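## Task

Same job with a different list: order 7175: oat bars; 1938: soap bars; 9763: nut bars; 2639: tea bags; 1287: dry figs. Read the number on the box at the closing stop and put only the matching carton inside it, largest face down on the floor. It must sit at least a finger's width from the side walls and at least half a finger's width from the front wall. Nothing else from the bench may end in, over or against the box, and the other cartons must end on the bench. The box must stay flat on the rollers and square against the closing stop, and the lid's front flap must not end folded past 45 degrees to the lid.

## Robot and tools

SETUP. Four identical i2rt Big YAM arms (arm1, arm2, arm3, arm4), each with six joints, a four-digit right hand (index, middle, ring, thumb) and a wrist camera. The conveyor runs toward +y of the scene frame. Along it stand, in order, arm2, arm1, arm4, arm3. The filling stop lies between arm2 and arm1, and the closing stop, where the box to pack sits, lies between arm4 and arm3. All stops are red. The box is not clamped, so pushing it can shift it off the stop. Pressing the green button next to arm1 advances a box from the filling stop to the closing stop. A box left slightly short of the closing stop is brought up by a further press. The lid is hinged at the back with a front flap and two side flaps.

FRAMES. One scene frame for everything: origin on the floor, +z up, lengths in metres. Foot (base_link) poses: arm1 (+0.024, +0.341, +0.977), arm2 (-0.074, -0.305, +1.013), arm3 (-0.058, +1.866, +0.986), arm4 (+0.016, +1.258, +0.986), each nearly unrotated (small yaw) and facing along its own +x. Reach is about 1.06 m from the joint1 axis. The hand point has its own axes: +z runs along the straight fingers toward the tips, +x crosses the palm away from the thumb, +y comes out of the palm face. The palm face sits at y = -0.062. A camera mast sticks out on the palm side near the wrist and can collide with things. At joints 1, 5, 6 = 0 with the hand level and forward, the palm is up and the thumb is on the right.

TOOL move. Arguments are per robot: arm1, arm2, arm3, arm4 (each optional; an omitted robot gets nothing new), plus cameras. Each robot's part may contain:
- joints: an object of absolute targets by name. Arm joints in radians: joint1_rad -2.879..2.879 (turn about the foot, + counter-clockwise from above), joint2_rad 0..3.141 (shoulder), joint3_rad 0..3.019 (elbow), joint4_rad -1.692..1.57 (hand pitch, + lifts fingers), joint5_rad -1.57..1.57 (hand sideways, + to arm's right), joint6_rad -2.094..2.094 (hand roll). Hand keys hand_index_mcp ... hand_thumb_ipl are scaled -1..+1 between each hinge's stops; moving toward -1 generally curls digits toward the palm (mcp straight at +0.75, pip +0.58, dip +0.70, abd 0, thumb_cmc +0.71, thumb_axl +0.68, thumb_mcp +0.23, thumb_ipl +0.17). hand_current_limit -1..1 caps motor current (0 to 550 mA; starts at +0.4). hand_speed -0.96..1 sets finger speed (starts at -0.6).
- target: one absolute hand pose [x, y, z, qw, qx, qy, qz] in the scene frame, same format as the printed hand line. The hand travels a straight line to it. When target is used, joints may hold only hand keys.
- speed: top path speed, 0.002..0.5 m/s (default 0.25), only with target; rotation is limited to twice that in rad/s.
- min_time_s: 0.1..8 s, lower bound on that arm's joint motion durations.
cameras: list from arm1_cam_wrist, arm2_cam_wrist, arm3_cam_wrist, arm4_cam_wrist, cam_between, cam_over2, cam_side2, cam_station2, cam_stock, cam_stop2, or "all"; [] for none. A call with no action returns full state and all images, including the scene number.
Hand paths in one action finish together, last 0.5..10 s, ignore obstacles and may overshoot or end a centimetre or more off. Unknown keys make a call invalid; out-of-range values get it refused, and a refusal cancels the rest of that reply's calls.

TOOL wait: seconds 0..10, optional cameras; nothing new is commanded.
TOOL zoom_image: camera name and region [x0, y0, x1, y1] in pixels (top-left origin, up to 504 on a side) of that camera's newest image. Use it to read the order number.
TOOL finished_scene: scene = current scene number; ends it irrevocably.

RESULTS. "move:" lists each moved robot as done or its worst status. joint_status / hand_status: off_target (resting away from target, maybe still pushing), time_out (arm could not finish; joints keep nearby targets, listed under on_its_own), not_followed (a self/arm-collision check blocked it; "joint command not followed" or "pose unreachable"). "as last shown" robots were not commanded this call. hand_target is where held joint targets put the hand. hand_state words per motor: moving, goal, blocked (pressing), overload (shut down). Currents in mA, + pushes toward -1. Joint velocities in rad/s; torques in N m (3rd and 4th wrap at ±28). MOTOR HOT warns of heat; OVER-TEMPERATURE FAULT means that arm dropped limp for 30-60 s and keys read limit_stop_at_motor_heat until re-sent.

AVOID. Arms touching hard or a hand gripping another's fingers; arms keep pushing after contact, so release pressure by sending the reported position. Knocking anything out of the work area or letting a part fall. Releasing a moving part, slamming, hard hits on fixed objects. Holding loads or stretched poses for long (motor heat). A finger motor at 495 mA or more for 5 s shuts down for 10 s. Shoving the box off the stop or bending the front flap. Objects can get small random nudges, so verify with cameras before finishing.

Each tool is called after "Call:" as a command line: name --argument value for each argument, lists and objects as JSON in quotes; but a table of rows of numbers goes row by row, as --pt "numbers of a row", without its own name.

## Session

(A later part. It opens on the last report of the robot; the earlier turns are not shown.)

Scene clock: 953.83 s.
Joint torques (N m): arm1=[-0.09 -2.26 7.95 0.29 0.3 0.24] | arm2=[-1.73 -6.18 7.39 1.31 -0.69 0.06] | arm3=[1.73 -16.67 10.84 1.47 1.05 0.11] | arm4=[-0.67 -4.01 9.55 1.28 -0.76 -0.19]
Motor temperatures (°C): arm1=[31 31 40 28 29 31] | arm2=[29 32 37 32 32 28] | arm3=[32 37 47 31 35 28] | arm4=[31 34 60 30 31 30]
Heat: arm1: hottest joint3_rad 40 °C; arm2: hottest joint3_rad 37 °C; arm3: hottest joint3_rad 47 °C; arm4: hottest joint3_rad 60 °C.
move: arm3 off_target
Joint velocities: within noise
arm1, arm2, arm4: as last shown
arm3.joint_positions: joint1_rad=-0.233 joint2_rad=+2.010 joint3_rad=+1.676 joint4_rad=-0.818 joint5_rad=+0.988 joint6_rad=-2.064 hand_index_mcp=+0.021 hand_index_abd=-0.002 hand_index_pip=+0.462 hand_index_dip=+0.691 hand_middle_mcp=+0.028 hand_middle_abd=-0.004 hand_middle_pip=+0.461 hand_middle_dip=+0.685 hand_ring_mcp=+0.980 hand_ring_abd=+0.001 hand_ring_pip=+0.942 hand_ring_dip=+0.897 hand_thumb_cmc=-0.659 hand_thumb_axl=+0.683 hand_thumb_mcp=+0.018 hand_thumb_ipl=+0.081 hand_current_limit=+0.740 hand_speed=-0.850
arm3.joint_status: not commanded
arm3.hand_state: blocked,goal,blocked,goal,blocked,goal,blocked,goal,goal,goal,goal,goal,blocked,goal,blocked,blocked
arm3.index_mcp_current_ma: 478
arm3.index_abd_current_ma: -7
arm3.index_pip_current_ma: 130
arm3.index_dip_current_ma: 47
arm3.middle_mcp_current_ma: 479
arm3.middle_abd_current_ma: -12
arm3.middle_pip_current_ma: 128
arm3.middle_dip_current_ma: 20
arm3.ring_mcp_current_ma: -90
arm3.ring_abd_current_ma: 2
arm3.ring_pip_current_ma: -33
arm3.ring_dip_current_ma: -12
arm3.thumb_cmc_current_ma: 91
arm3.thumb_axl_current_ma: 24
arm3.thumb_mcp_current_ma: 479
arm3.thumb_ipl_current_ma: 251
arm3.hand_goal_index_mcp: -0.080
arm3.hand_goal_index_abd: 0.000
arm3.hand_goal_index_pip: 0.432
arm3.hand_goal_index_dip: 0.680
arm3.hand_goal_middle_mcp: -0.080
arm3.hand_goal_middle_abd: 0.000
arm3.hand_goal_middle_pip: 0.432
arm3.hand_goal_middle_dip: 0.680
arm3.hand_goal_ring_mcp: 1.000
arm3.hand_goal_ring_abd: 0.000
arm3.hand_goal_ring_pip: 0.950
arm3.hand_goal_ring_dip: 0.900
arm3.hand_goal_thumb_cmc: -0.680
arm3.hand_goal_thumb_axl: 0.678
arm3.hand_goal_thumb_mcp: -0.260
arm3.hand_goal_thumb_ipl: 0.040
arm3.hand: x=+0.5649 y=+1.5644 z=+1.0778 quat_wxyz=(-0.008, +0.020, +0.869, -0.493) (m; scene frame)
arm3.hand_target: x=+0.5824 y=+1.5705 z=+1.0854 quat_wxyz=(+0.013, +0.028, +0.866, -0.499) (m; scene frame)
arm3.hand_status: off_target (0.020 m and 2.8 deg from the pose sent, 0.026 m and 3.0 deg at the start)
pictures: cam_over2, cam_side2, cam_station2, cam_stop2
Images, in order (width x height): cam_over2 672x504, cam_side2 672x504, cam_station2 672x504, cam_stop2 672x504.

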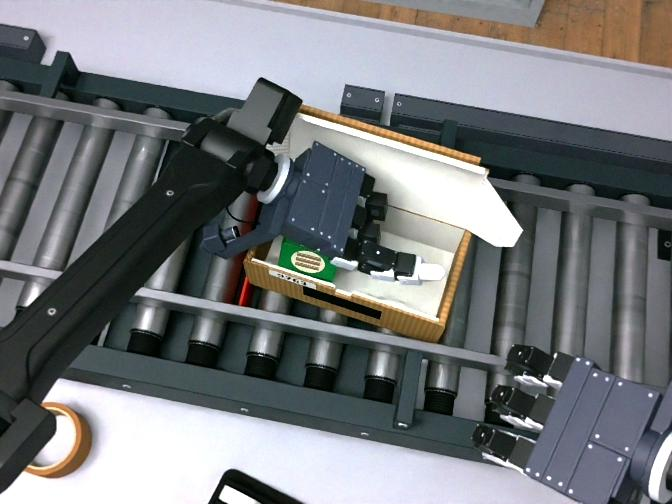

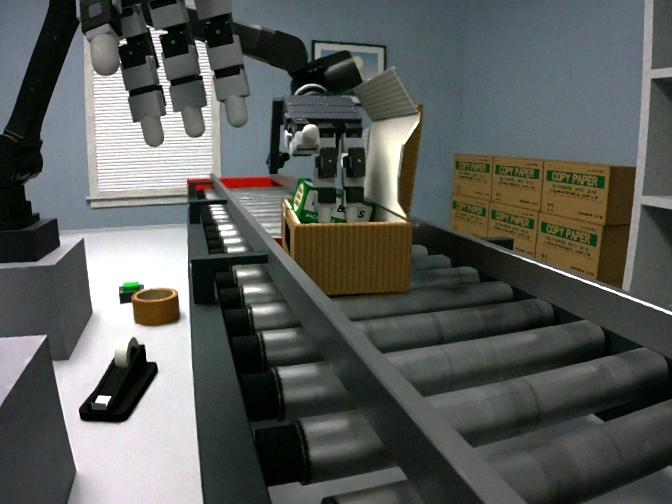

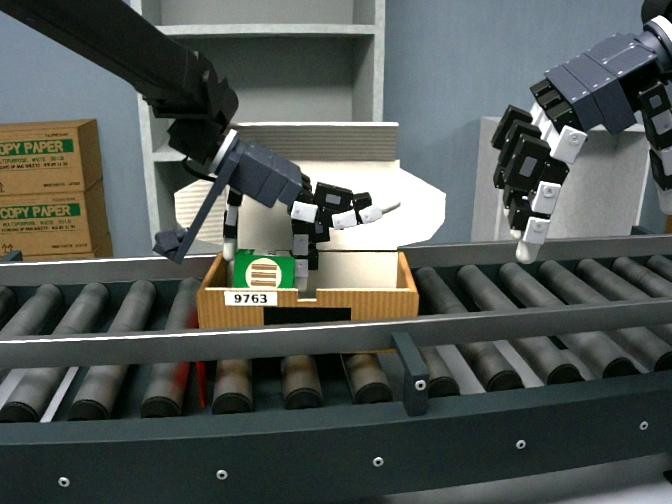

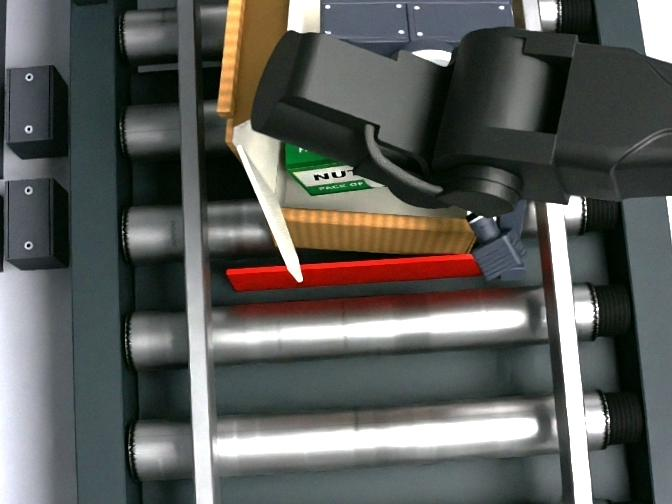

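Call:
move --arm3 '{"target": [0.566, 1.570, 1.080, 0.0130, 0.0280, 0.8658, -0.4993], "speed": 0.03}' --cameras '["cam_side2", "cam_stop2"]'

Call:
zoom_image --camera "cam_side2" --region '[260, 50, 440, 300]'

Call:
zoom_image --camera "cam_stop2" --region '[170, 0, 530, 300]'

Scene clock: 966.33 s.
Joint torques (N m): arm1=[-0.09 -2.32 7.94 0.29 0.3 0.24] | arm2=[-1.49 -5.89 7.3 1.28 -0.68 0.05] | arm3=[1.2 -19.14 8.94 1.07 0.98 -0.05] | arm4=[-0.73 -3.78 9.66 1.35 -0.81 -0.23]
Motor temperatures (°C): arm1=[31 31 40 28 29 31] | arm2=[29 32 37 32 32 28] | arm3=[32 39 47 31 35 28] | arm4=[31 34 60 30 31 30]
Heat: arm1: hottest joint3_rad 40 °C; arm2: hottest joint3_rad 37 °C; arm3: hottest joint3_rad 47 °C; arm4: hottest joint3_rad 60 °C.
move: arm3 off_target
Joint velocities: within noise
arm1, arm2, arm4: as last shown
arm3.joint_positions: joint1_rad=-0.233 joint2_rad=+2.008 joint3_rad=+1.624 joint4_rad=-0.760 joint5_rad=+0.987 joint6_rad=-2.062 hand_index_mcp=+0.021 hand_index_abd=-0.002 hand_index_pip=+0.463 hand_index_dip=+0.691 hand_middle_mcp=+0.024 hand_middle_abd=-0.003 hand_middle_pip=+0.461 hand_middle_dip=+0.688 hand_ring_mcp=+0.980 hand_ring_abd=+0.001 hand_ring_pip=+0.942 hand_ring_dip=+0.897 hand_thumb_cmc=-0.655 hand_thumb_axl=+0.684 hand_thumb_mcp=+0.018 hand_thumb_ipl=+0.081 hand_current_limit=+0.740 hand_speed=-0.850
arm3.joint_status: not commanded
arm3.hand_state: blocked,goal,blocked,goal,blocked,goal,blocked,goal,goal,goal,goal,goal,blocked,goal,blocked,blocked
arm3.index_mcp_current_ma: 478
arm3.index_abd_current_ma: -8
arm3.index_pip_current_ma: 138
arm3.index_dip_current_ma: 47
arm3.middle_mcp_current_ma: 479
arm3.middle_abd_current_ma: -10
arm3.middle_pip_current_ma: 128
arm3.middle_dip_current_ma: 31
arm3.ring_mcp_current_ma: -90
arm3.ring_abd_current_ma: 2
arm3.ring_pip_current_ma: -33
arm3.ring_dip_current_ma: -12
arm3.thumb_cmc_current_ma: 112
arm3.thumb_axl_current_ma: 32
arm3.thumb_mcp_current_ma: 478
arm3.thumb_ipl_current_ma: 251
arm3.hand_goal_index_mcp: -0.080
arm3.hand_goal_index_abd: 0.000
arm3.hand_goal_index_pip: 0.432
arm3.hand_goal_index_dip: 0.680
arm3.hand_goal_middle_mcp: -0.080
arm3.hand_goal_middle_abd: 0.000
arm3.hand_goal_middle_pip: 0.432
arm3.hand_goal_middle_dip: 0.680
arm3.hand_goal_ring_mcp: 1.000
arm3.hand_goal_ring_abd: 0.000
arm3.hand_goal_ring_pip: 0.950
arm3.hand_goal_ring_dip: 0.900
arm3.hand_goal_thumb_cmc: -0.680
arm3.hand_goal_thumb_axl: 0.678
arm3.hand_goal_thumb_mcp: -0.260
arm3.hand_goal_thumb_ipl: 0.040
arm3.hand: x=+0.5602 y=+1.5664 z=+1.0610 quat_wxyz=(-0.004, +0.022, +0.869, -0.494) (m; scene frame)
arm3.hand_target: x=+0.5658 y=+1.5701 z=+1.0797 quat_wxyz=(+0.013, +0.028, +0.866, -0.499) (m; scene frame)
arm3.hand_status: off_target (0.020 m and 2.2 deg from the pose sent, 0.006 m and 2.8 deg at the start)
pictures: cam_side2, cam_stop2
Images, in order (width x height): cam_side2 672x504, cam_stop2 672x504.

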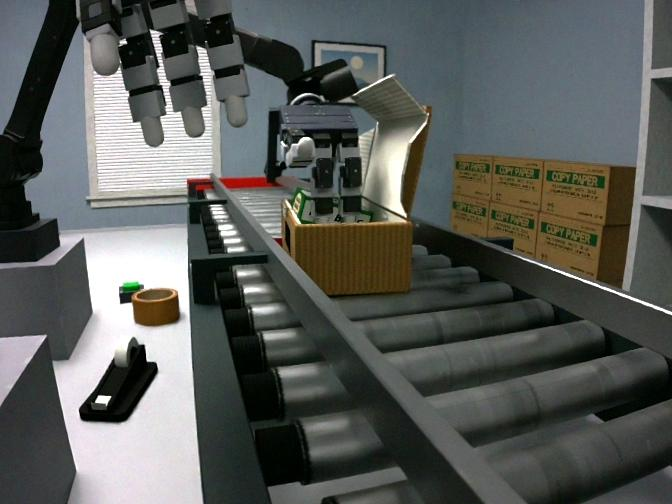

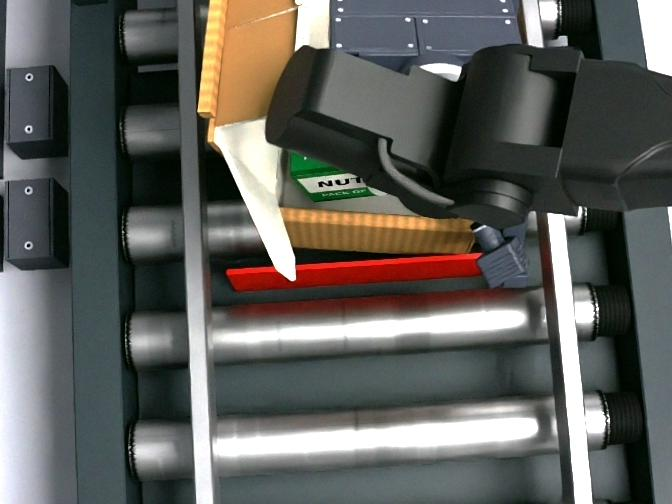

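Scaled by 2.016 from the camera's 672x504 image, which has a finer 960x720 frame.

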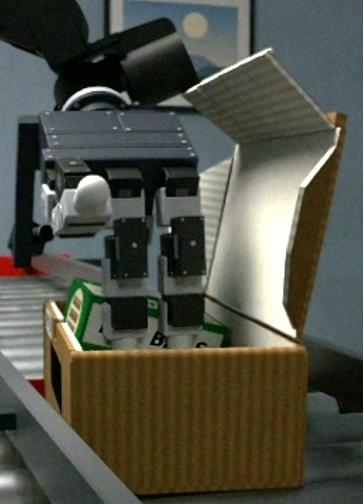

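Scaled by 1.400 from the camera's 672x504 image, which has a finer 960x720 frame.

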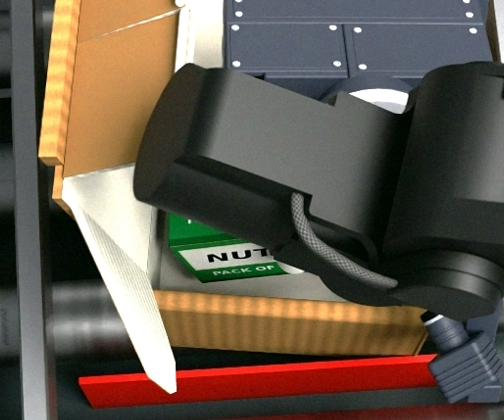

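Call:
move --arm3 '{"target": [0.562, 1.570, 1.064, 0.0130, 0.0280, 0.8658, -0.4993], "speed": 0.015}' --cameras '["cam_side2", "cam_stop2", "cam_station2"]'

Call:
zoom_image --camera "cam_side2" --region '[260, 50, 440, 300]'

Call:
zoom_image --camera "cam_station2" --region '[180, 120, 440, 380]'

Scene clock: 971.90 s.
Joint torques (N m): arm1=[-0.15 -2.32 7.92 0.31 0.29 0.24] | arm2=[-1.67 -6.12 7.25 1.36 -0.72 0.1] | arm3=[1.03 -18.55 8.66 1.21 0.97 -0.08] | arm4=[-1.03 -3.66 9.61 1.33 -0.8 -0.19]
Motor temperatures (°C): arm1=[31 31 40 28 29 31] | arm2=[29 32 37 32 32 28] | arm3=[32 38 47 31 35 28] | arm4=[31 34 60 30 31 30]
Heat: arm1: hottest joint3_rad 40 °C; arm2: hottest joint3_rad 37 °C; arm3: hottest joint3_rad 47 °C; arm4: hottest joint3_rad 60 °C.
move: arm3 off_target
Joint velocities: within noise
arm1, arm2, arm4: as last shown
arm3.joint_positions: joint1_rad=-0.233 joint2_rad=+2.007 joint3_rad=+1.589 joint4_rad=-0.715 joint5_rad=+0.986 joint6_rad=-2.062 hand_index_mcp=+0.021 hand_index_abd=-0.002 hand_index_pip=+0.463 hand_index_dip=+0.691 hand_middle_mcp=+0.024 hand_middle_abd=-0.003 hand_middle_pip=+0.461 hand_middle_dip=+0.688 hand_ring_mcp=+0.980 hand_ring_abd=+0.001 hand_ring_pip=+0.942 hand_ring_dip=+0.897 hand_thumb_cmc=-0.655 hand_thumb_axl=+0.684 hand_thumb_mcp=+0.018 hand_thumb_ipl=+0.081 hand_current_limit=+0.740 hand_speed=-0.850
arm3.joint_status: not commanded
arm3.hand_state: blocked,goal,blocked,goal,blocked,goal,blocked,goal,goal,goal,goal,goal,blocked,goal,blocked,blocked
arm3.index_mcp_current_ma: 479
arm3.index_abd_current_ma: -8
arm3.index_pip_current_ma: 138
arm3.index_dip_current_ma: 47
arm3.middle_mcp_current_ma: 478
arm3.middle_abd_current_ma: -10
arm3.middle_pip_current_ma: 128
arm3.middle_dip_current_ma: 32
arm3.ring_mcp_current_ma: -90
arm3.ring_abd_current_ma: 2
arm3.ring_pip_current_ma: -33
arm3.ring_dip_current_ma: -12
arm3.thumb_cmc_current_ma: 112
arm3.thumb_axl_current_ma: 32
arm3.thumb_mcp_current_ma: 479
arm3.thumb_ipl_current_ma: 251
arm3.hand_goal_index_mcp: -0.080
arm3.hand_goal_index_abd: 0.000
arm3.hand_goal_index_pip: 0.432
arm3.hand_goal_index_dip: 0.680
arm3.hand_goal_middle_mcp: -0.080
arm3.hand_goal_middle_abd: 0.000
arm3.hand_goal_middle_pip: 0.432
arm3.hand_goal_middle_dip: 0.680
arm3.hand_goal_ring_mcp: 1.000
arm3.hand_goal_ring_abd: 0.000
arm3.hand_goal_ring_pip: 0.950
arm3.hand_goal_ring_dip: 0.900
arm3.hand_goal_thumb_cmc: -0.680
arm3.hand_goal_thumb_axl: 0.678
arm3.hand_goal_thumb_mcp: -0.260
arm3.hand_goal_thumb_ipl: 0.040
arm3.hand: x=+0.5576 y=+1.5675 z=+1.0505 quat_wxyz=(+0.001, +0.025, +0.869, -0.495) (m; scene frame)
arm3.hand_target: x=+0.5620 y=+1.5701 z=+1.0640 quat_wxyz=(+0.013, +0.028, +0.866, -0.499) (m; scene frame)
arm3.hand_status: off_target (0.014 m and 1.5 deg from the pose sent, 0.005 m and 2.2 deg at the start)
pictures: cam_side2, cam_station2, cam_stop2
Images, in order (width x height): cam_side2 672x504, cam_station2 672x504, cam_stop2 672x504.

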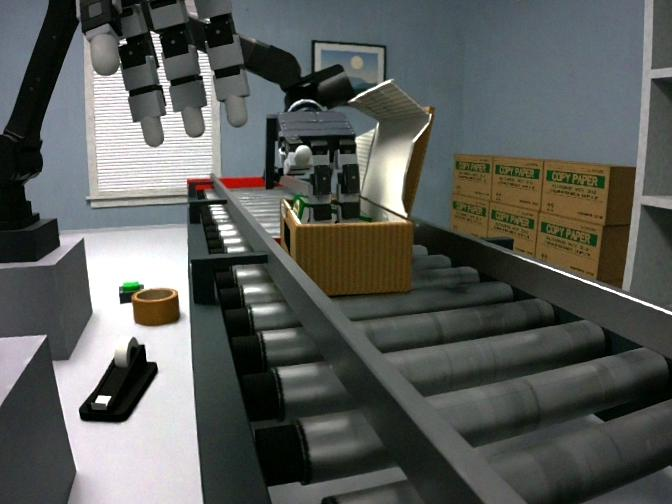

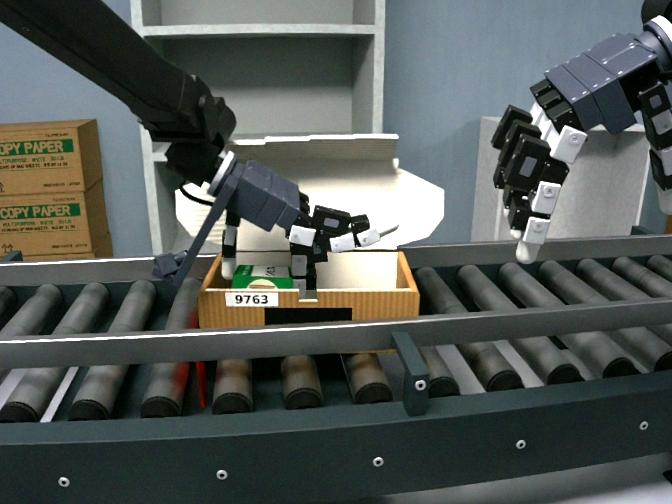

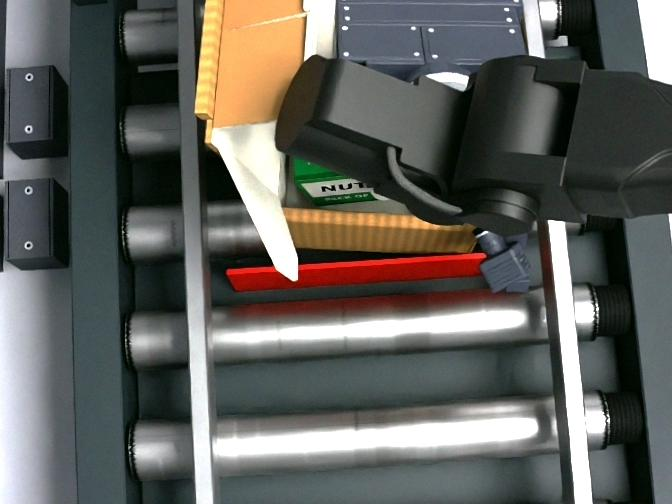

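Scaled by 2.016 from the camera's 672x504 image, which has a finer 960x720 frame.

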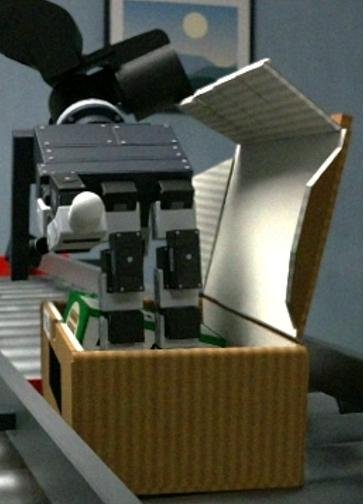

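Scaled by 1.938 from the camera's 672x504 image, which has a finer 960x720 frame.

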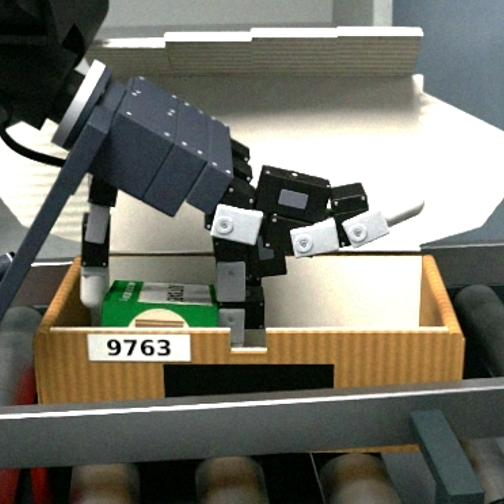

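Call:
move --arm3 '{"target": [0.562, 1.570, 1.045, 0.0130, 0.0280, 0.8658, -0.4993], "speed": 0.015}' --cameras '["cam_side2", "cam_stop2", "cam_station2", "cam_over2"]'

Call:
zoom_image --camera "cam_side2" --region '[260, 50, 440, 300]'

Call:
zoom_image --camera "cam_station2" --region '[180, 120, 440, 380]'

Call:
zoom_image --camera "cam_over2" --region '[220, 100, 520, 350]'

Scene clock: 975.87 s.
Joint torques (N m): arm1=[-0.09 -2.32 7.95 0.31 0.3 0.24] | arm2=[-1.44 -6.42 7.25 1.13 -0.7 0.08] | arm3=[0.97 -16.85 8.79 1.33 0.97 -0.09] | arm4=[-0.62 -3.78 9.73 1.36 -0.8 -0.19]
Motor temperatures (°C): arm1=[31 31 40 28 29 31] | arm2=[29 32 37 32 32 28] | arm3=[32 39 47 31 35 28] | arm4=[31 34 60 30 31 30]
Heat: arm1: hottest joint3_rad 40 °C; arm2: hottest joint3_rad 37 °C; arm3: hottest joint3_rad 47 °C; arm4: hottest joint3_rad 60 °C.
move: arm3 done
Joint velocities: within noise
arm1, arm2, arm4: as last shown
arm3.joint_positions: joint1_rad=-0.233 joint2_rad=+2.007 joint3_rad=+1.565 joint4_rad=-0.676 joint5_rad=+0.986 joint6_rad=-2.062 hand_index_mcp=+0.021 hand_index_abd=-0.002 hand_index_pip=+0.463 hand_index_dip=+0.691 hand_middle_mcp=+0.024 hand_middle_abd=-0.003 hand_middle_pip=+0.461 hand_middle_dip=+0.688 hand_ring_mcp=+0.980 hand_ring_abd=+0.001 hand_ring_pip=+0.942 hand_ring_dip=+0.897 hand_thumb_cmc=-0.655 hand_thumb_axl=+0.684 hand_thumb_mcp=+0.018 hand_thumb_ipl=+0.081 hand_current_limit=+0.740 hand_speed=-0.850
arm3.joint_status: not commanded
arm3.hand_state: blocked,goal,blocked,goal,blocked,goal,blocked,goal,goal,goal,goal,goal,blocked,goal,blocked,blocked
arm3.index_mcp_current_ma: 479
arm3.index_abd_current_ma: -8
arm3.index_pip_current_ma: 138
arm3.index_dip_current_ma: 47
arm3.middle_mcp_current_ma: 479
arm3.middle_abd_current_ma: -10
arm3.middle_pip_current_ma: 128
arm3.middle_dip_current_ma: 32
arm3.ring_mcp_current_ma: -90
arm3.ring_abd_current_ma: 2
arm3.ring_pip_current_ma: -33
arm3.ring_dip_current_ma: -12
arm3.thumb_cmc_current_ma: 112
arm3.thumb_axl_current_ma: 32
arm3.thumb_mcp_current_ma: 479
arm3.thumb_ipl_current_ma: 251
arm3.hand_goal_index_mcp: -0.080
arm3.hand_goal_index_abd: 0.000
arm3.hand_goal_index_pip: 0.432
arm3.hand_goal_index_dip: 0.680
arm3.hand_goal_middle_mcp: -0.080
arm3.hand_goal_middle_abd: 0.000
arm3.hand_goal_middle_pip: 0.432
arm3.hand_goal_middle_dip: 0.680
arm3.hand_goal_ring_mcp: 1.000
arm3.hand_goal_ring_abd: 0.000
arm3.hand_goal_ring_pip: 0.950
arm3.hand_goal_ring_dip: 0.900
arm3.hand_goal_thumb_cmc: -0.680
arm3.hand_goal_thumb_axl: 0.678
arm3.hand_goal_thumb_mcp: -0.260
arm3.hand_goal_thumb_ipl: 0.040
arm3.hand: x=+0.5574 y=+1.5678 z=+1.0435 quat_wxyz=(+0.007, +0.029, +0.867, -0.497) (m; scene frame)
arm3.hand_target: x=+0.5621 y=+1.5701 z=+1.0452 quat_wxyz=(+0.013, +0.028, +0.866, -0.499) (m; scene frame)
arm3.hand_status: done (0.005 m and 0.8 deg from the pose sent, 0.007 m and 1.6 deg at the start)
pictures: cam_over2, cam_side2, cam_station2, cam_stop2
Images, in order (width x height): cam_over2 672x504, cam_side2 672x504, cam_station2 672x504, cam_stop2 672x504.

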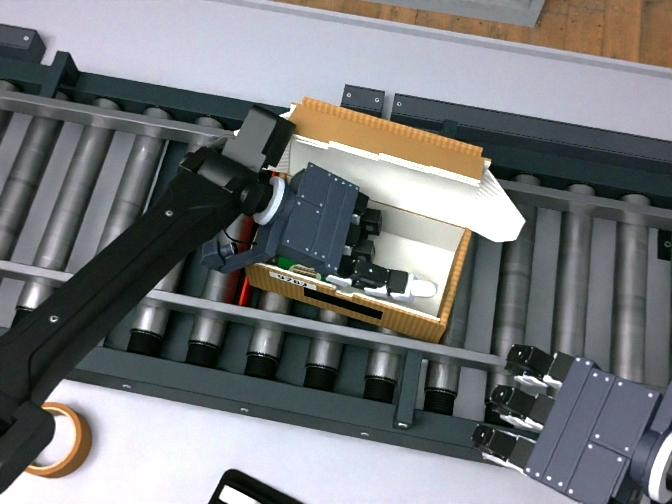

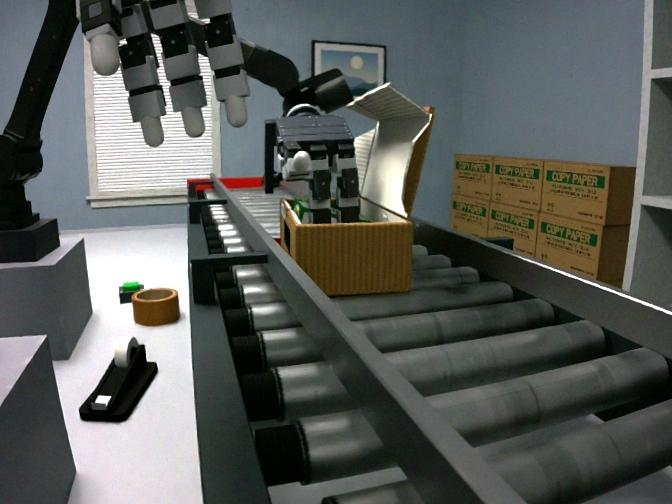

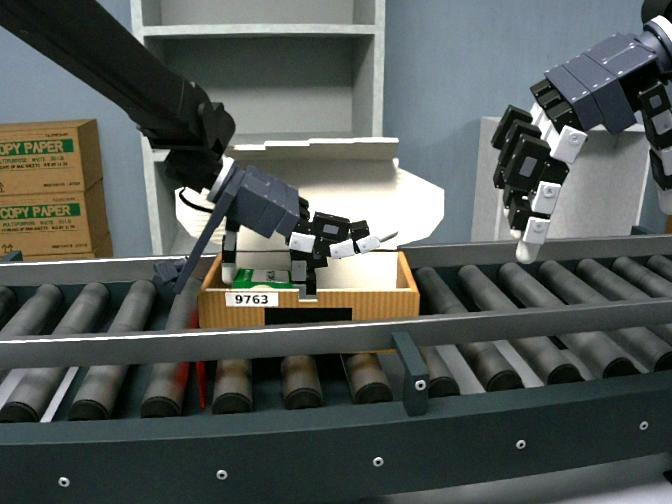

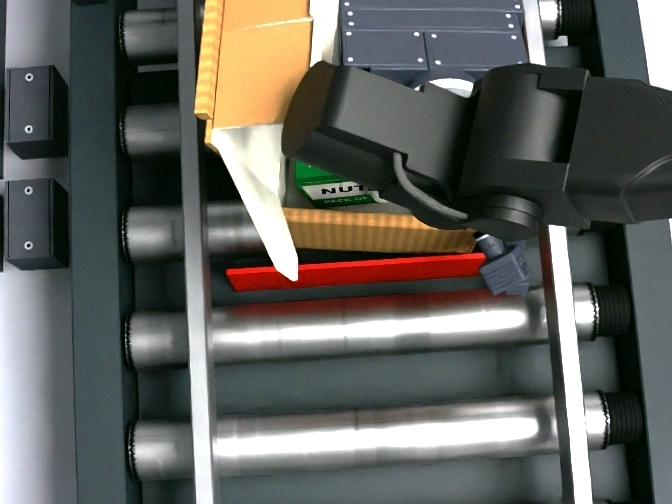

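Scaled by 2.016 from the camera's 672x504 image, which has a finer 960x720 frame.

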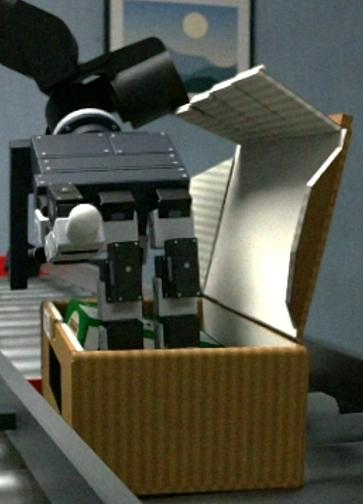

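Scaled by 1.938 from the camera's 672x504 image, which has a finer 960x720 frame.

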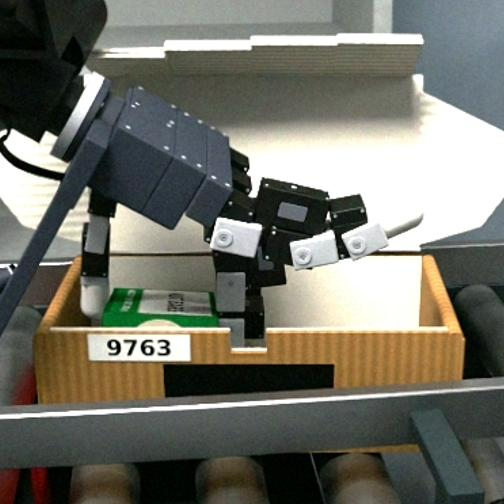

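Scaled by 1.680 from the camera's 672x504 image, which has a finer 960x720 frame.

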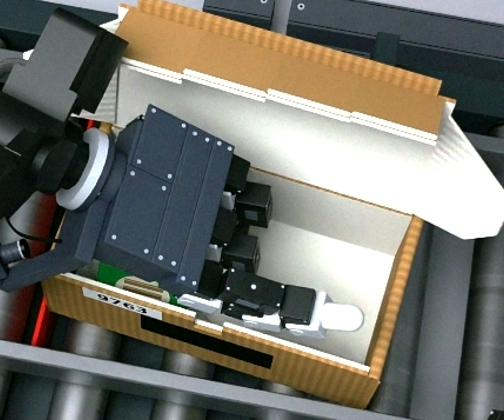

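Call:
move --arm3 '{"target": [0.562, 1.570, 1.032, 0.0130, 0.0280, 0.8658, -0.4993], "speed": 0.015}' --cameras '["cam_side2", "cam_stop2", "cam_station2", "cam_over2"]'

Call:
zoom_image --camera "cam_side2" --region '[260, 50, 440, 300]'

Call:
zoom_image --camera "cam_station2" --region '[180, 120, 440, 380]'

Call:
zoom_image --camera "cam_stop2" --region '[170, 0, 530, 300]'

Scene clock: 979.73 s.
Joint torques (N m): arm1=[-0.09 -2.32 7.94 0.31 0.3 0.24] | arm2=[-1.49 -6.3 7.41 1.06 -0.69 0.07] | arm3=[0.97 -15.74 8.73 1.51 0.97 -0.08] | arm4=[-0.91 -3.84 9.54 1.26 -0.8 -0.22]
Motor temperatures (°C): arm1=[31 31 40 28 29 31] | arm2=[29 32 37 32 32 28] | arm3=[32 39 47 31 35 28] | arm4=[31 34 60 30 31 30]
Heat: arm1: hottest joint3_rad 40 °C; arm2: hottest joint3_rad 37 °C; arm3: hottest joint3_rad 47 °C; arm4: hottest joint3_rad 60 °C.
move: arm3 done
Joint velocities: within noise
arm1.joint_positions: joint1_rad=+0.308 joint2_rad=+0.808 joint3_rad=+0.654 joint4_rad=-1.138 joint5_rad=+0.603 joint6_rad=-1.211 hand_index_mcp=+0.219 hand_index_abd=+0.001 hand_index_pip=+0.434 hand_index_dip=+0.682 hand_middle_mcp=+0.219 hand_middle_abd=+0.001 hand_middle_pip=+0.434 hand_middle_dip=+0.683 hand_ring_mcp=+0.268 hand_ring_abd=+0.000 hand_ring_pip=+0.433 hand_ring_dip=+0.554 hand_thumb_cmc=-0.681 hand_thumb_axl=+0.677 hand_thumb_mcp=+0.126 hand_thumb_ipl=+0.149 hand_current_limit=+0.400 hand_speed=-0.850
arm1.joint_status: not commanded
arm1.hand_state: goal,goal,goal,goal,goal,goal,goal,goal,goal,goal,goal,goal,goal,goal,goal,goal
arm1.index_mcp_current_ma: 0
arm1.index_abd_current_ma: 0
arm1.index_pip_current_ma: 0
arm1.index_dip_current_ma: 0
arm1.middle_mcp_current_ma: 0
arm1.middle_abd_current_ma: 0
arm1.middle_pip_current_ma: 0
arm1.middle_dip_current_ma: 0
arm1.ring_mcp_current_ma: 0
arm1.ring_abd_current_ma: 0
arm1.ring_pip_current_ma: 0
arm1.ring_dip_current_ma: 0
arm1.thumb_cmc_current_ma: 0
arm1.thumb_axl_current_ma: 0
arm1.thumb_mcp_current_ma: -1
arm1.thumb_ipl_current_ma: 0
arm1.hand_goal_index_mcp: 0.220
arm1.hand_goal_index_abd: 0.000
arm1.hand_goal_index_pip: 0.432
arm1.hand_goal_index_dip: 0.680
arm1.hand_goal_middle_mcp: 0.220
arm1.hand_goal_middle_abd: 0.000
arm1.hand_goal_middle_pip: 0.432
arm1.hand_goal_middle_dip: 0.680
arm1.hand_goal_ring_mcp: 0.270
arm1.hand_goal_ring_abd: 0.000
arm1.hand_goal_ring_pip: 0.432
arm1.hand_goal_ring_dip: 0.552
arm1.hand_goal_thumb_cmc: -0.680
arm1.hand_goal_thumb_axl: 0.678
arm1.hand_goal_thumb_mcp: 0.130
arm1.hand_goal_thumb_ipl: 0.150
arm1.hand: x=+0.3258 y=+0.4082 z=+1.1356 quat_wxyz=(+0.226, +0.046, +0.946, -0.228) (m; scene frame)
arm1.hand_target: x=+0.3232 y=+0.4048 z=+1.1350 quat_wxyz=(+0.223, +0.053, +0.946, -0.227) (m; scene frame)
arm1.hand_status: not commanded
arm2.joint_positions: joint1_rad=-0.590 joint2_rad=+1.208 joint3_rad=+0.808 joint4_rad=-1.211 joint5_rad=-0.802 joint6_rad=+1.190 hand_index_mcp=+0.214 hand_index_abd=+0.003 hand_index_pip=+0.434 hand_index_dip=+0.683 hand_middle_mcp=+0.215 hand_middle_abd=+0.001 hand_middle_pip=+0.434 hand_middle_dip=+0.683 hand_ring_mcp=+0.263 hand_ring_abd=-0.002 hand_ring_pip=+0.434 hand_ring_dip=+0.555 hand_thumb_cmc=-0.696 hand_thumb_axl=+0.680 hand_thumb_mcp=+0.125 hand_thumb_ipl=+0.148 hand_current_limit=+0.400 hand_speed=-0.850
arm2.joint_status: not commanded
arm2.hand_state: goal,goal,goal,goal,goal,goal,goal,goal,goal,goal,goal,goal,goal,goal,goal,goal
arm2.index_mcp_current_ma: -2
arm2.index_abd_current_ma: 0
arm2.index_pip_current_ma: 0
arm2.index_dip_current_ma: 1
arm2.middle_mcp_current_ma: -2
arm2.middle_abd_current_ma: 0
arm2.middle_pip_current_ma: 0
arm2.middle_dip_current_ma: 0
arm2.ring_mcp_current_ma: -3
arm2.ring_abd_current_ma: 0
arm2.ring_pip_current_ma: 0
arm2.ring_dip_current_ma: 1
arm2.thumb_cmc_current_ma: 1
arm2.thumb_axl_current_ma: 0
arm2.thumb_mcp_current_ma: -2
arm2.thumb_ipl_current_ma: -1
arm2.hand_goal_index_mcp: 0.220
arm2.hand_goal_index_abd: 0.000
arm2.hand_goal_index_pip: 0.432
arm2.hand_goal_index_dip: 0.680
arm2.hand_goal_middle_mcp: 0.220
arm2.hand_goal_middle_abd: 0.000
arm2.hand_goal_middle_pip: 0.432
arm2.hand_goal_middle_dip: 0.680
arm2.hand_goal_ring_mcp: 0.270
arm2.hand_goal_ring_abd: 0.000
arm2.hand_goal_ring_pip: 0.432
arm2.hand_goal_ring_dip: 0.552
arm2.hand_goal_thumb_cmc: -0.700
arm2.hand_goal_thumb_axl: 0.678
arm2.hand_goal_thumb_mcp: 0.130
arm2.hand_goal_thumb_ipl: 0.150
arm2.hand: x=+0.2028 y=-0.4427 z=+1.1155 quat_wxyz=(-0.348, +0.910, -0.140, +0.179) (m; scene frame)
arm2.hand_target: x=+0.2002 y=-0.4451 z=+1.1147 quat_wxyz=(-0.344, +0.909, -0.147, +0.183) (m; scene frame)
arm2.hand_status: not commanded
arm3.joint_positions: joint1_rad=-0.233 joint2_rad=+2.007 joint3_rad=+1.552 joint4_rad=-0.651 joint5_rad=+0.986 joint6_rad=-2.063 hand_index_mcp=+0.021 hand_index_abd=-0.002 hand_index_pip=+0.463 hand_index_dip=+0.691 hand_middle_mcp=+0.024 hand_middle_abd=-0.003 hand_middle_pip=+0.461 hand_middle_dip=+0.688 hand_ring_mcp=+0.980 hand_ring_abd=+0.001 hand_ring_pip=+0.942 hand_ring_dip=+0.897 hand_thumb_cmc=-0.655 hand_thumb_axl=+0.684 hand_thumb_mcp=+0.018 hand_thumb_ipl=+0.081 hand_current_limit=+0.740 hand_speed=-0.850
arm3.joint_status: not commanded
arm3.hand_state: blocked,goal,blocked,goal,blocked,goal,blocked,goal,goal,goal,goal,goal,blocked,goal,blocked,blocked
arm3.index_mcp_current_ma: 478
arm3.index_abd_current_ma: -8
arm3.index_pip_current_ma: 138
arm3.index_dip_current_ma: 47
arm3.middle_mcp_current_ma: 479
arm3.middle_abd_current_ma: -10
arm3.middle_pip_current_ma: 128
arm3.middle_dip_current_ma: 32
arm3.ring_mcp_current_ma: -90
arm3.ring_abd_current_ma: 2
arm3.ring_pip_current_ma: -33
arm3.ring_dip_current_ma: -12
arm3.thumb_cmc_current_ma: 110
arm3.thumb_axl_current_ma: 32
arm3.thumb_mcp_current_ma: 479
arm3.thumb_ipl_current_ma: 251
arm3.hand_goal_index_mcp: -0.080
arm3.hand_goal_index_abd: 0.000
arm3.hand_goal_index_pip: 0.432
arm3.hand_goal_index_dip: 0.680
arm3.hand_goal_middle_mcp: -0.080
arm3.hand_goal_middle_abd: 0.000
arm3.hand_goal_middle_pip: 0.432
arm3.hand_goal_middle_dip: 0.680
arm3.hand_goal_ring_mcp: 1.000
arm3.hand_goal_ring_abd: 0.000
arm3.hand_goal_ring_pip: 0.950
arm3.hand_goal_ring_dip: 0.900
arm3.hand_goal_thumb_cmc: -0.680
arm3.hand_goal_thumb_axl: 0.678
arm3.hand_goal_thumb_mcp: -0.260
arm3.hand_goal_thumb_ipl: 0.040
arm3.hand: x=+0.5575 y=+1.5678 z=+1.0395 quat_wxyz=(+0.011, +0.031, +0.867, -0.498) (m; scene frame)
arm3.hand_target: x=+0.5619 y=+1.5701 z=+1.0320 quat_wxyz=(+0.013, +0.028, +0.866, -0.499) (m; scene frame)
arm3.hand_status: done (0.009 m and 0.4 deg from the pose sent, 0.013 m and 0.8 deg at the start)
arm4.joint_positions: joint1_rad=-0.391 joint2_rad=+0.911 joint3_rad=+0.899 joint4_rad=-1.318 joint5_rad=-0.952 joint6_rad=+1.613 hand_index_mcp=+0.215 hand_index_abd=+0.002 hand_index_pip=+0.434 hand_index_dip=+0.683 hand_middle_mcp=+0.214 hand_middle_abd=+0.001 hand_middle_pip=+0.434 hand_middle_dip=+0.683 hand_ring_mcp=+0.266 hand_ring_abd=+0.000 hand_ring_pip=+0.433 hand_ring_dip=+0.555 hand_thumb_cmc=-0.678 hand_thumb_axl=+0.678 hand_thumb_mcp=+0.126 hand_thumb_ipl=+0.151 hand_current_limit=+0.400 hand_speed=-0.850
arm4.joint_status: not commanded
arm4.hand_state: goal,goal,goal,goal,goal,goal,goal,goal,goal,goal,goal,goal,goal,goal,goal,goal
arm4.index_mcp_current_ma: -2
arm4.index_abd_current_ma: 0
arm4.index_pip_current_ma: 0
arm4.index_dip_current_ma: 1
arm4.middle_mcp_current_ma: -2
arm4.middle_abd_current_ma: 0
arm4.middle_pip_current_ma: 0
arm4.middle_dip_current_ma: 1
arm4.ring_mcp_current_ma: -1
arm4.ring_abd_current_ma: 0
arm4.ring_pip_current_ma: 0
arm4.ring_dip_current_ma: 0
arm4.thumb_cmc_current_ma: 0
arm4.thumb_axl_current_ma: 0
arm4.thumb_mcp_current_ma: -2
arm4.thumb_ipl_current_ma: 0
arm4.hand_goal_index_mcp: 0.220
arm4.hand_goal_index_abd: 0.000
arm4.hand_goal_index_pip: 0.432
arm4.hand_goal_index_dip: 0.680
arm4.hand_goal_middle_mcp: 0.220
arm4.hand_goal_middle_abd: 0.000
arm4.hand_goal_middle_pip: 0.432
arm4.hand_goal_middle_dip: 0.680
arm4.hand_goal_ring_mcp: 0.270
arm4.hand_goal_ring_abd: 0.000
arm4.hand_goal_ring_pip: 0.432
arm4.hand_goal_ring_dip: 0.552
arm4.hand_goal_thumb_cmc: -0.680
arm4.hand_goal_thumb_axl: 0.678
arm4.hand_goal_thumb_mcp: 0.130
arm4.hand_goal_thumb_ipl: 0.150
arm4.hand: x=+0.2903 y=+1.2775 z=+1.2097 quat_wxyz=(-0.447, +0.878, -0.081, +0.153) (m; scene frame)
arm4.hand_target: x=+0.2948 y=+1.2731 z=+1.2130 quat_wxyz=(-0.442, +0.878, -0.073, +0.170) (m; scene frame)
arm4.hand_status: not commanded
pictures: cam_over2, cam_side2, cam_station2, cam_stop2
Images, in order (width x height): cam_over2 672x504, cam_side2 672x504, cam_station2 672x504, cam_stop2 672x504.

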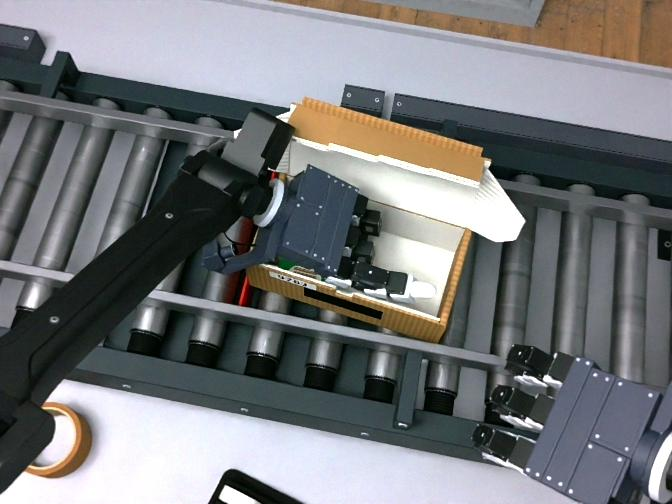

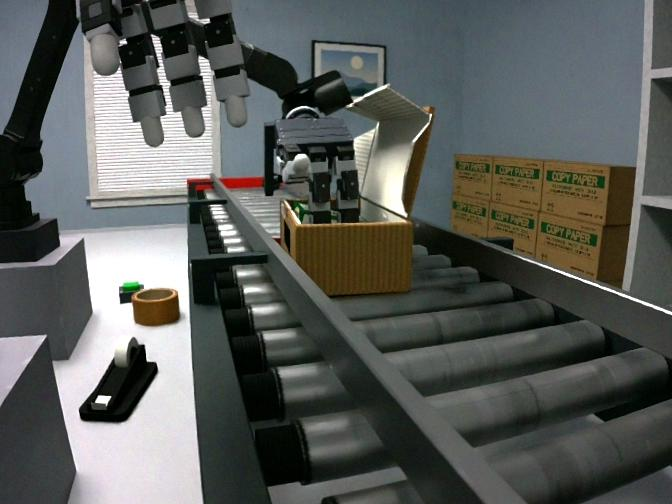

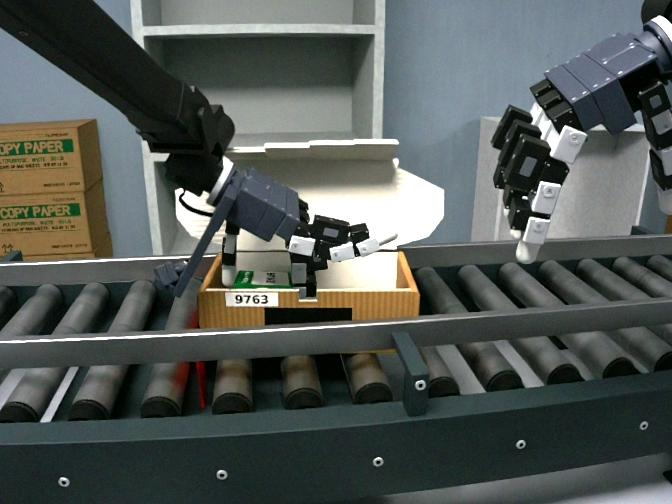

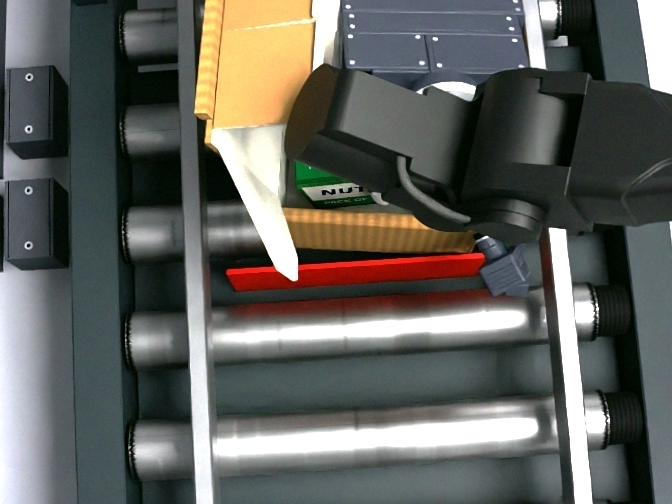

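Scaled by 2.016 from the camera's 672x504 image, which has a finer 960x720 frame.

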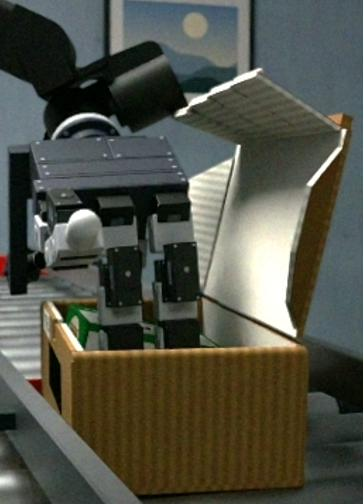

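Scaled by 1.938 from the camera's 672x504 image, which has a finer 960x720 frame.

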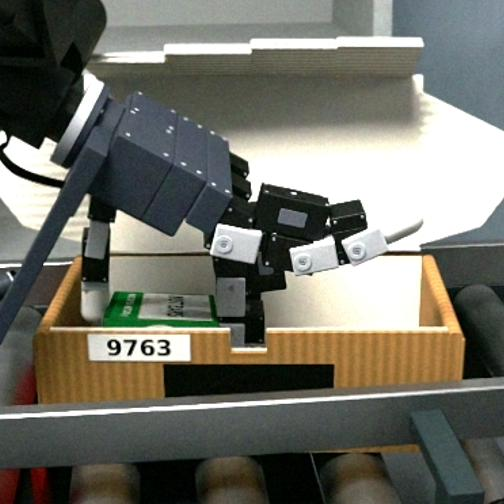

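Scaled by 1.400 from the camera's 672x504 image, which has a finer 960x720 frame.

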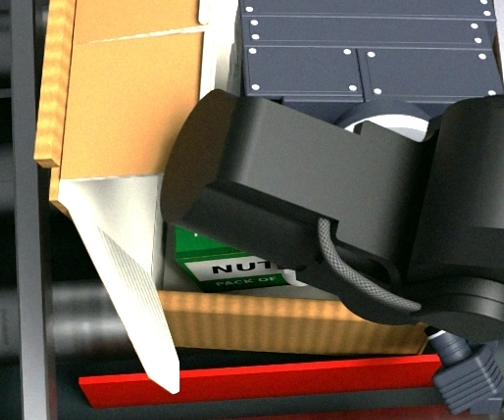

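Call:
move --arm3 '{"target": [0.562, 1.570, 1.014, 0.0130, 0.0280, 0.8658, -0.4993], "speed": 0.015}' --cameras '["cam_side2", "cam_stop2", "cam_station2", "cam_over2"]'

Call:
zoom_image --camera "cam_side2" --region '[260, 50, 440, 300]'

Call:
zoom_image --camera "cam_stop2" --region '[170, 0, 530, 300]'

Scene clock: 983.67 s.
Joint torques (N m): arm1=[-0.09 -2.32 7.95 0.31 0.3 0.24] | arm2=[-1.32 -5.83 7.28 1.09 -0.69 0.06] | arm3=[0.85 -15.03 8.39 1.51 0.8 -0.05] | arm4=[-1.03 -3.9 9.51 1.37 -0.8 -0.21]
Motor temperatures (°C): arm1=[31 31 40 28 29 31] | arm2=[29 32 37 32 32 28] | arm3=[32 39 47 31 35 28] | arm4=[31 34 60 30 31 30]
Heat: arm1: hottest joint3_rad 40 °C; arm2: hottest joint3_rad 37 °C; arm3: hottest joint3_rad 47 °C; arm4: hottest joint3_rad 60 °C.
move: arm3 off_target
Joint velocities: within noise
arm1, arm2, arm4: as last shown
arm3.joint_positions: joint1_rad=-0.233 joint2_rad=+2.019 joint3_rad=+1.537 joint4_rad=-0.612 joint5_rad=+0.990 joint6_rad=-2.066 hand_index_mcp=+0.014 hand_index_abd=-0.004 hand_index_pip=+0.463 hand_index_dip=+0.690 hand_middle_mcp=+0.013 hand_middle_abd=-0.004 hand_middle_pip=+0.461 hand_middle_dip=+0.687 hand_ring_mcp=+0.980 hand_ring_abd=+0.001 hand_ring_pip=+0.942 hand_ring_dip=+0.897 hand_thumb_cmc=-0.671 hand_thumb_axl=+0.683 hand_thumb_mcp=+0.023 hand_thumb_ipl=+0.081 hand_current_limit=+0.740 hand_speed=-0.850
arm3.joint_status: not commanded
arm3.hand_state: blocked,goal,blocked,goal,blocked,goal,blocked,goal,goal,goal,goal,goal,goal,goal,blocked,blocked
arm3.index_mcp_current_ma: 470
arm3.index_abd_current_ma: -14
arm3.index_pip_current_ma: 138
arm3.index_dip_current_ma: 42
arm3.middle_mcp_current_ma: 466
arm3.middle_abd_current_ma: -14
arm3.middle_pip_current_ma: 128
arm3.middle_dip_current_ma: 30
arm3.ring_mcp_current_ma: -90
arm3.ring_abd_current_ma: 2
arm3.ring_pip_current_ma: -33
arm3.ring_dip_current_ma: -12
arm3.thumb_cmc_current_ma: 39
arm3.thumb_axl_current_ma: 22
arm3.thumb_mcp_current_ma: 479
arm3.thumb_ipl_current_ma: 251
arm3.hand_goal_index_mcp: -0.080
arm3.hand_goal_index_abd: 0.000
arm3.hand_goal_index_pip: 0.432
arm3.hand_goal_index_dip: 0.680
arm3.hand_goal_middle_mcp: -0.080
arm3.hand_goal_middle_abd: 0.000
arm3.hand_goal_middle_pip: 0.432
arm3.hand_goal_middle_dip: 0.680
arm3.hand_goal_ring_mcp: 1.000
arm3.hand_goal_ring_abd: 0.000
arm3.hand_goal_ring_pip: 0.950
arm3.hand_goal_ring_dip: 0.900
arm3.hand_goal_thumb_cmc: -0.680
arm3.hand_goal_thumb_axl: 0.678
arm3.hand_goal_thumb_mcp: -0.260
arm3.hand_goal_thumb_ipl: 0.040
arm3.hand: x=+0.5590 y=+1.5667 z=+1.0292 quat_wxyz=(+0.015, +0.033, +0.865, -0.501) (m; scene frame)
arm3.hand_target: x=+0.5617 y=+1.5702 z=+1.0142 quat_wxyz=(+0.013, +0.028, +0.866, -0.499) (m; scene frame)
arm3.hand_status: off_target (0.016 m and 0.7 deg from the pose sent, 0.026 m and 0.4 deg at the start)
pictures: cam_over2, cam_side2, cam_station2, cam_stop2
Images, in order (width x height): cam_over2 672x504, cam_side2 672x504, cam_station2 672x504, cam_stop2 672x504.

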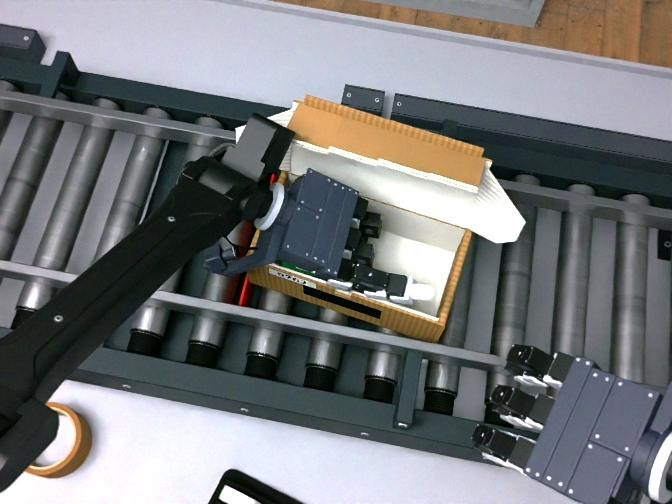

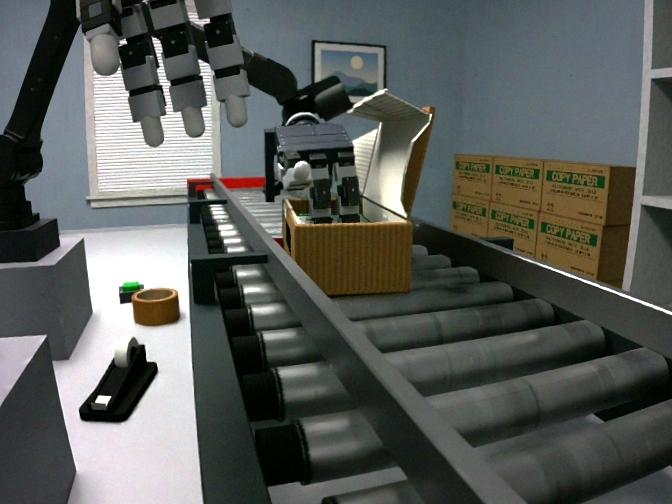

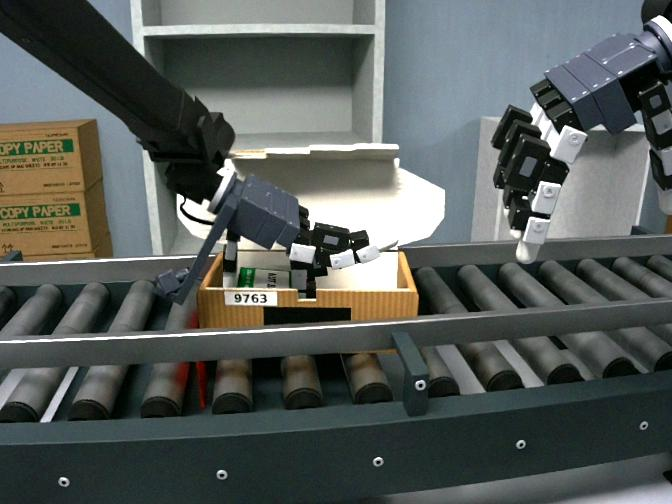

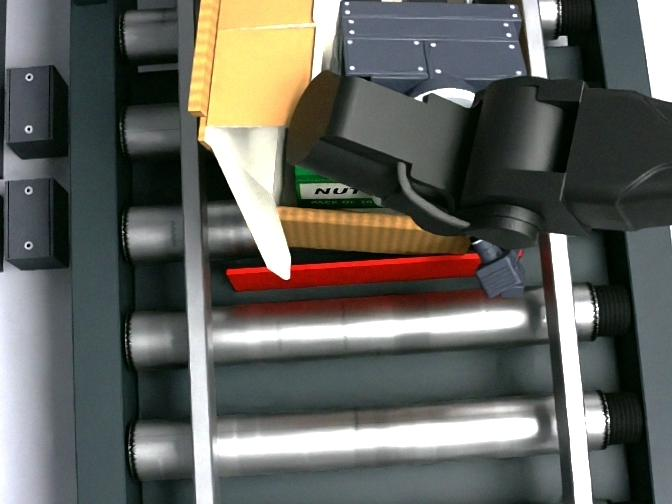

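Scaled by 2.016 from the camera's 672x504 image, which has a finer 960x720 frame.

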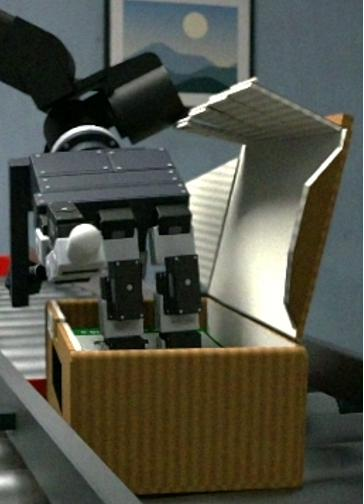

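Scaled by 1.400 from the camera's 672x504 image, which has a finer 960x720 frame.

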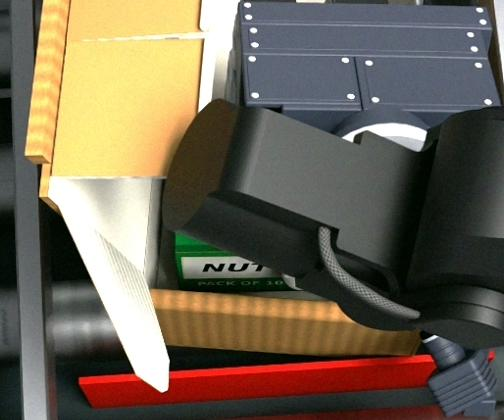

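Call:
zoom_image --camera "cam_station2" --region '[180, 120, 440, 380]'

Call:
zoom_image --camera "cam_over2" --region '[220, 140, 420, 340]'

Scaled by 1.938 from the camera's 672x504 image, which has a finer 960x720 frame.

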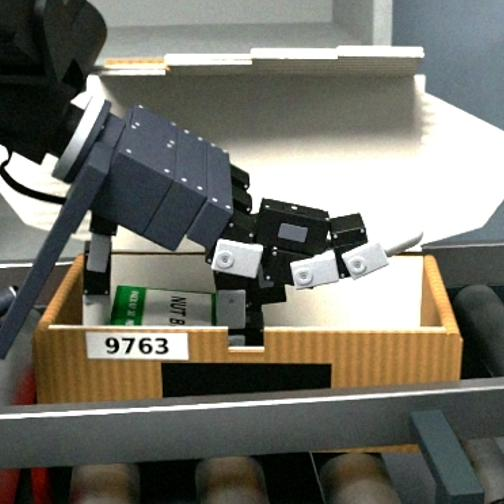

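Scaled by 2.520 from the camera's 672x504 image, which has a finer 960x720 frame.

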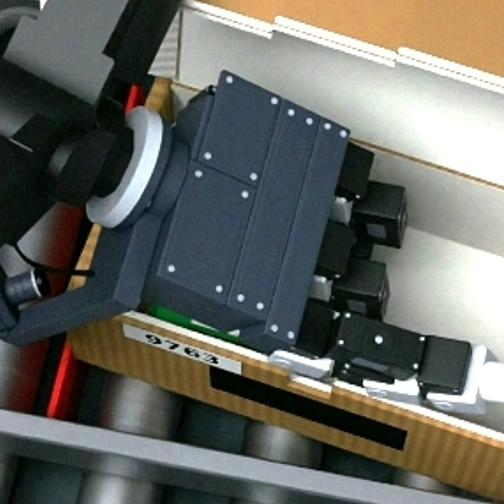

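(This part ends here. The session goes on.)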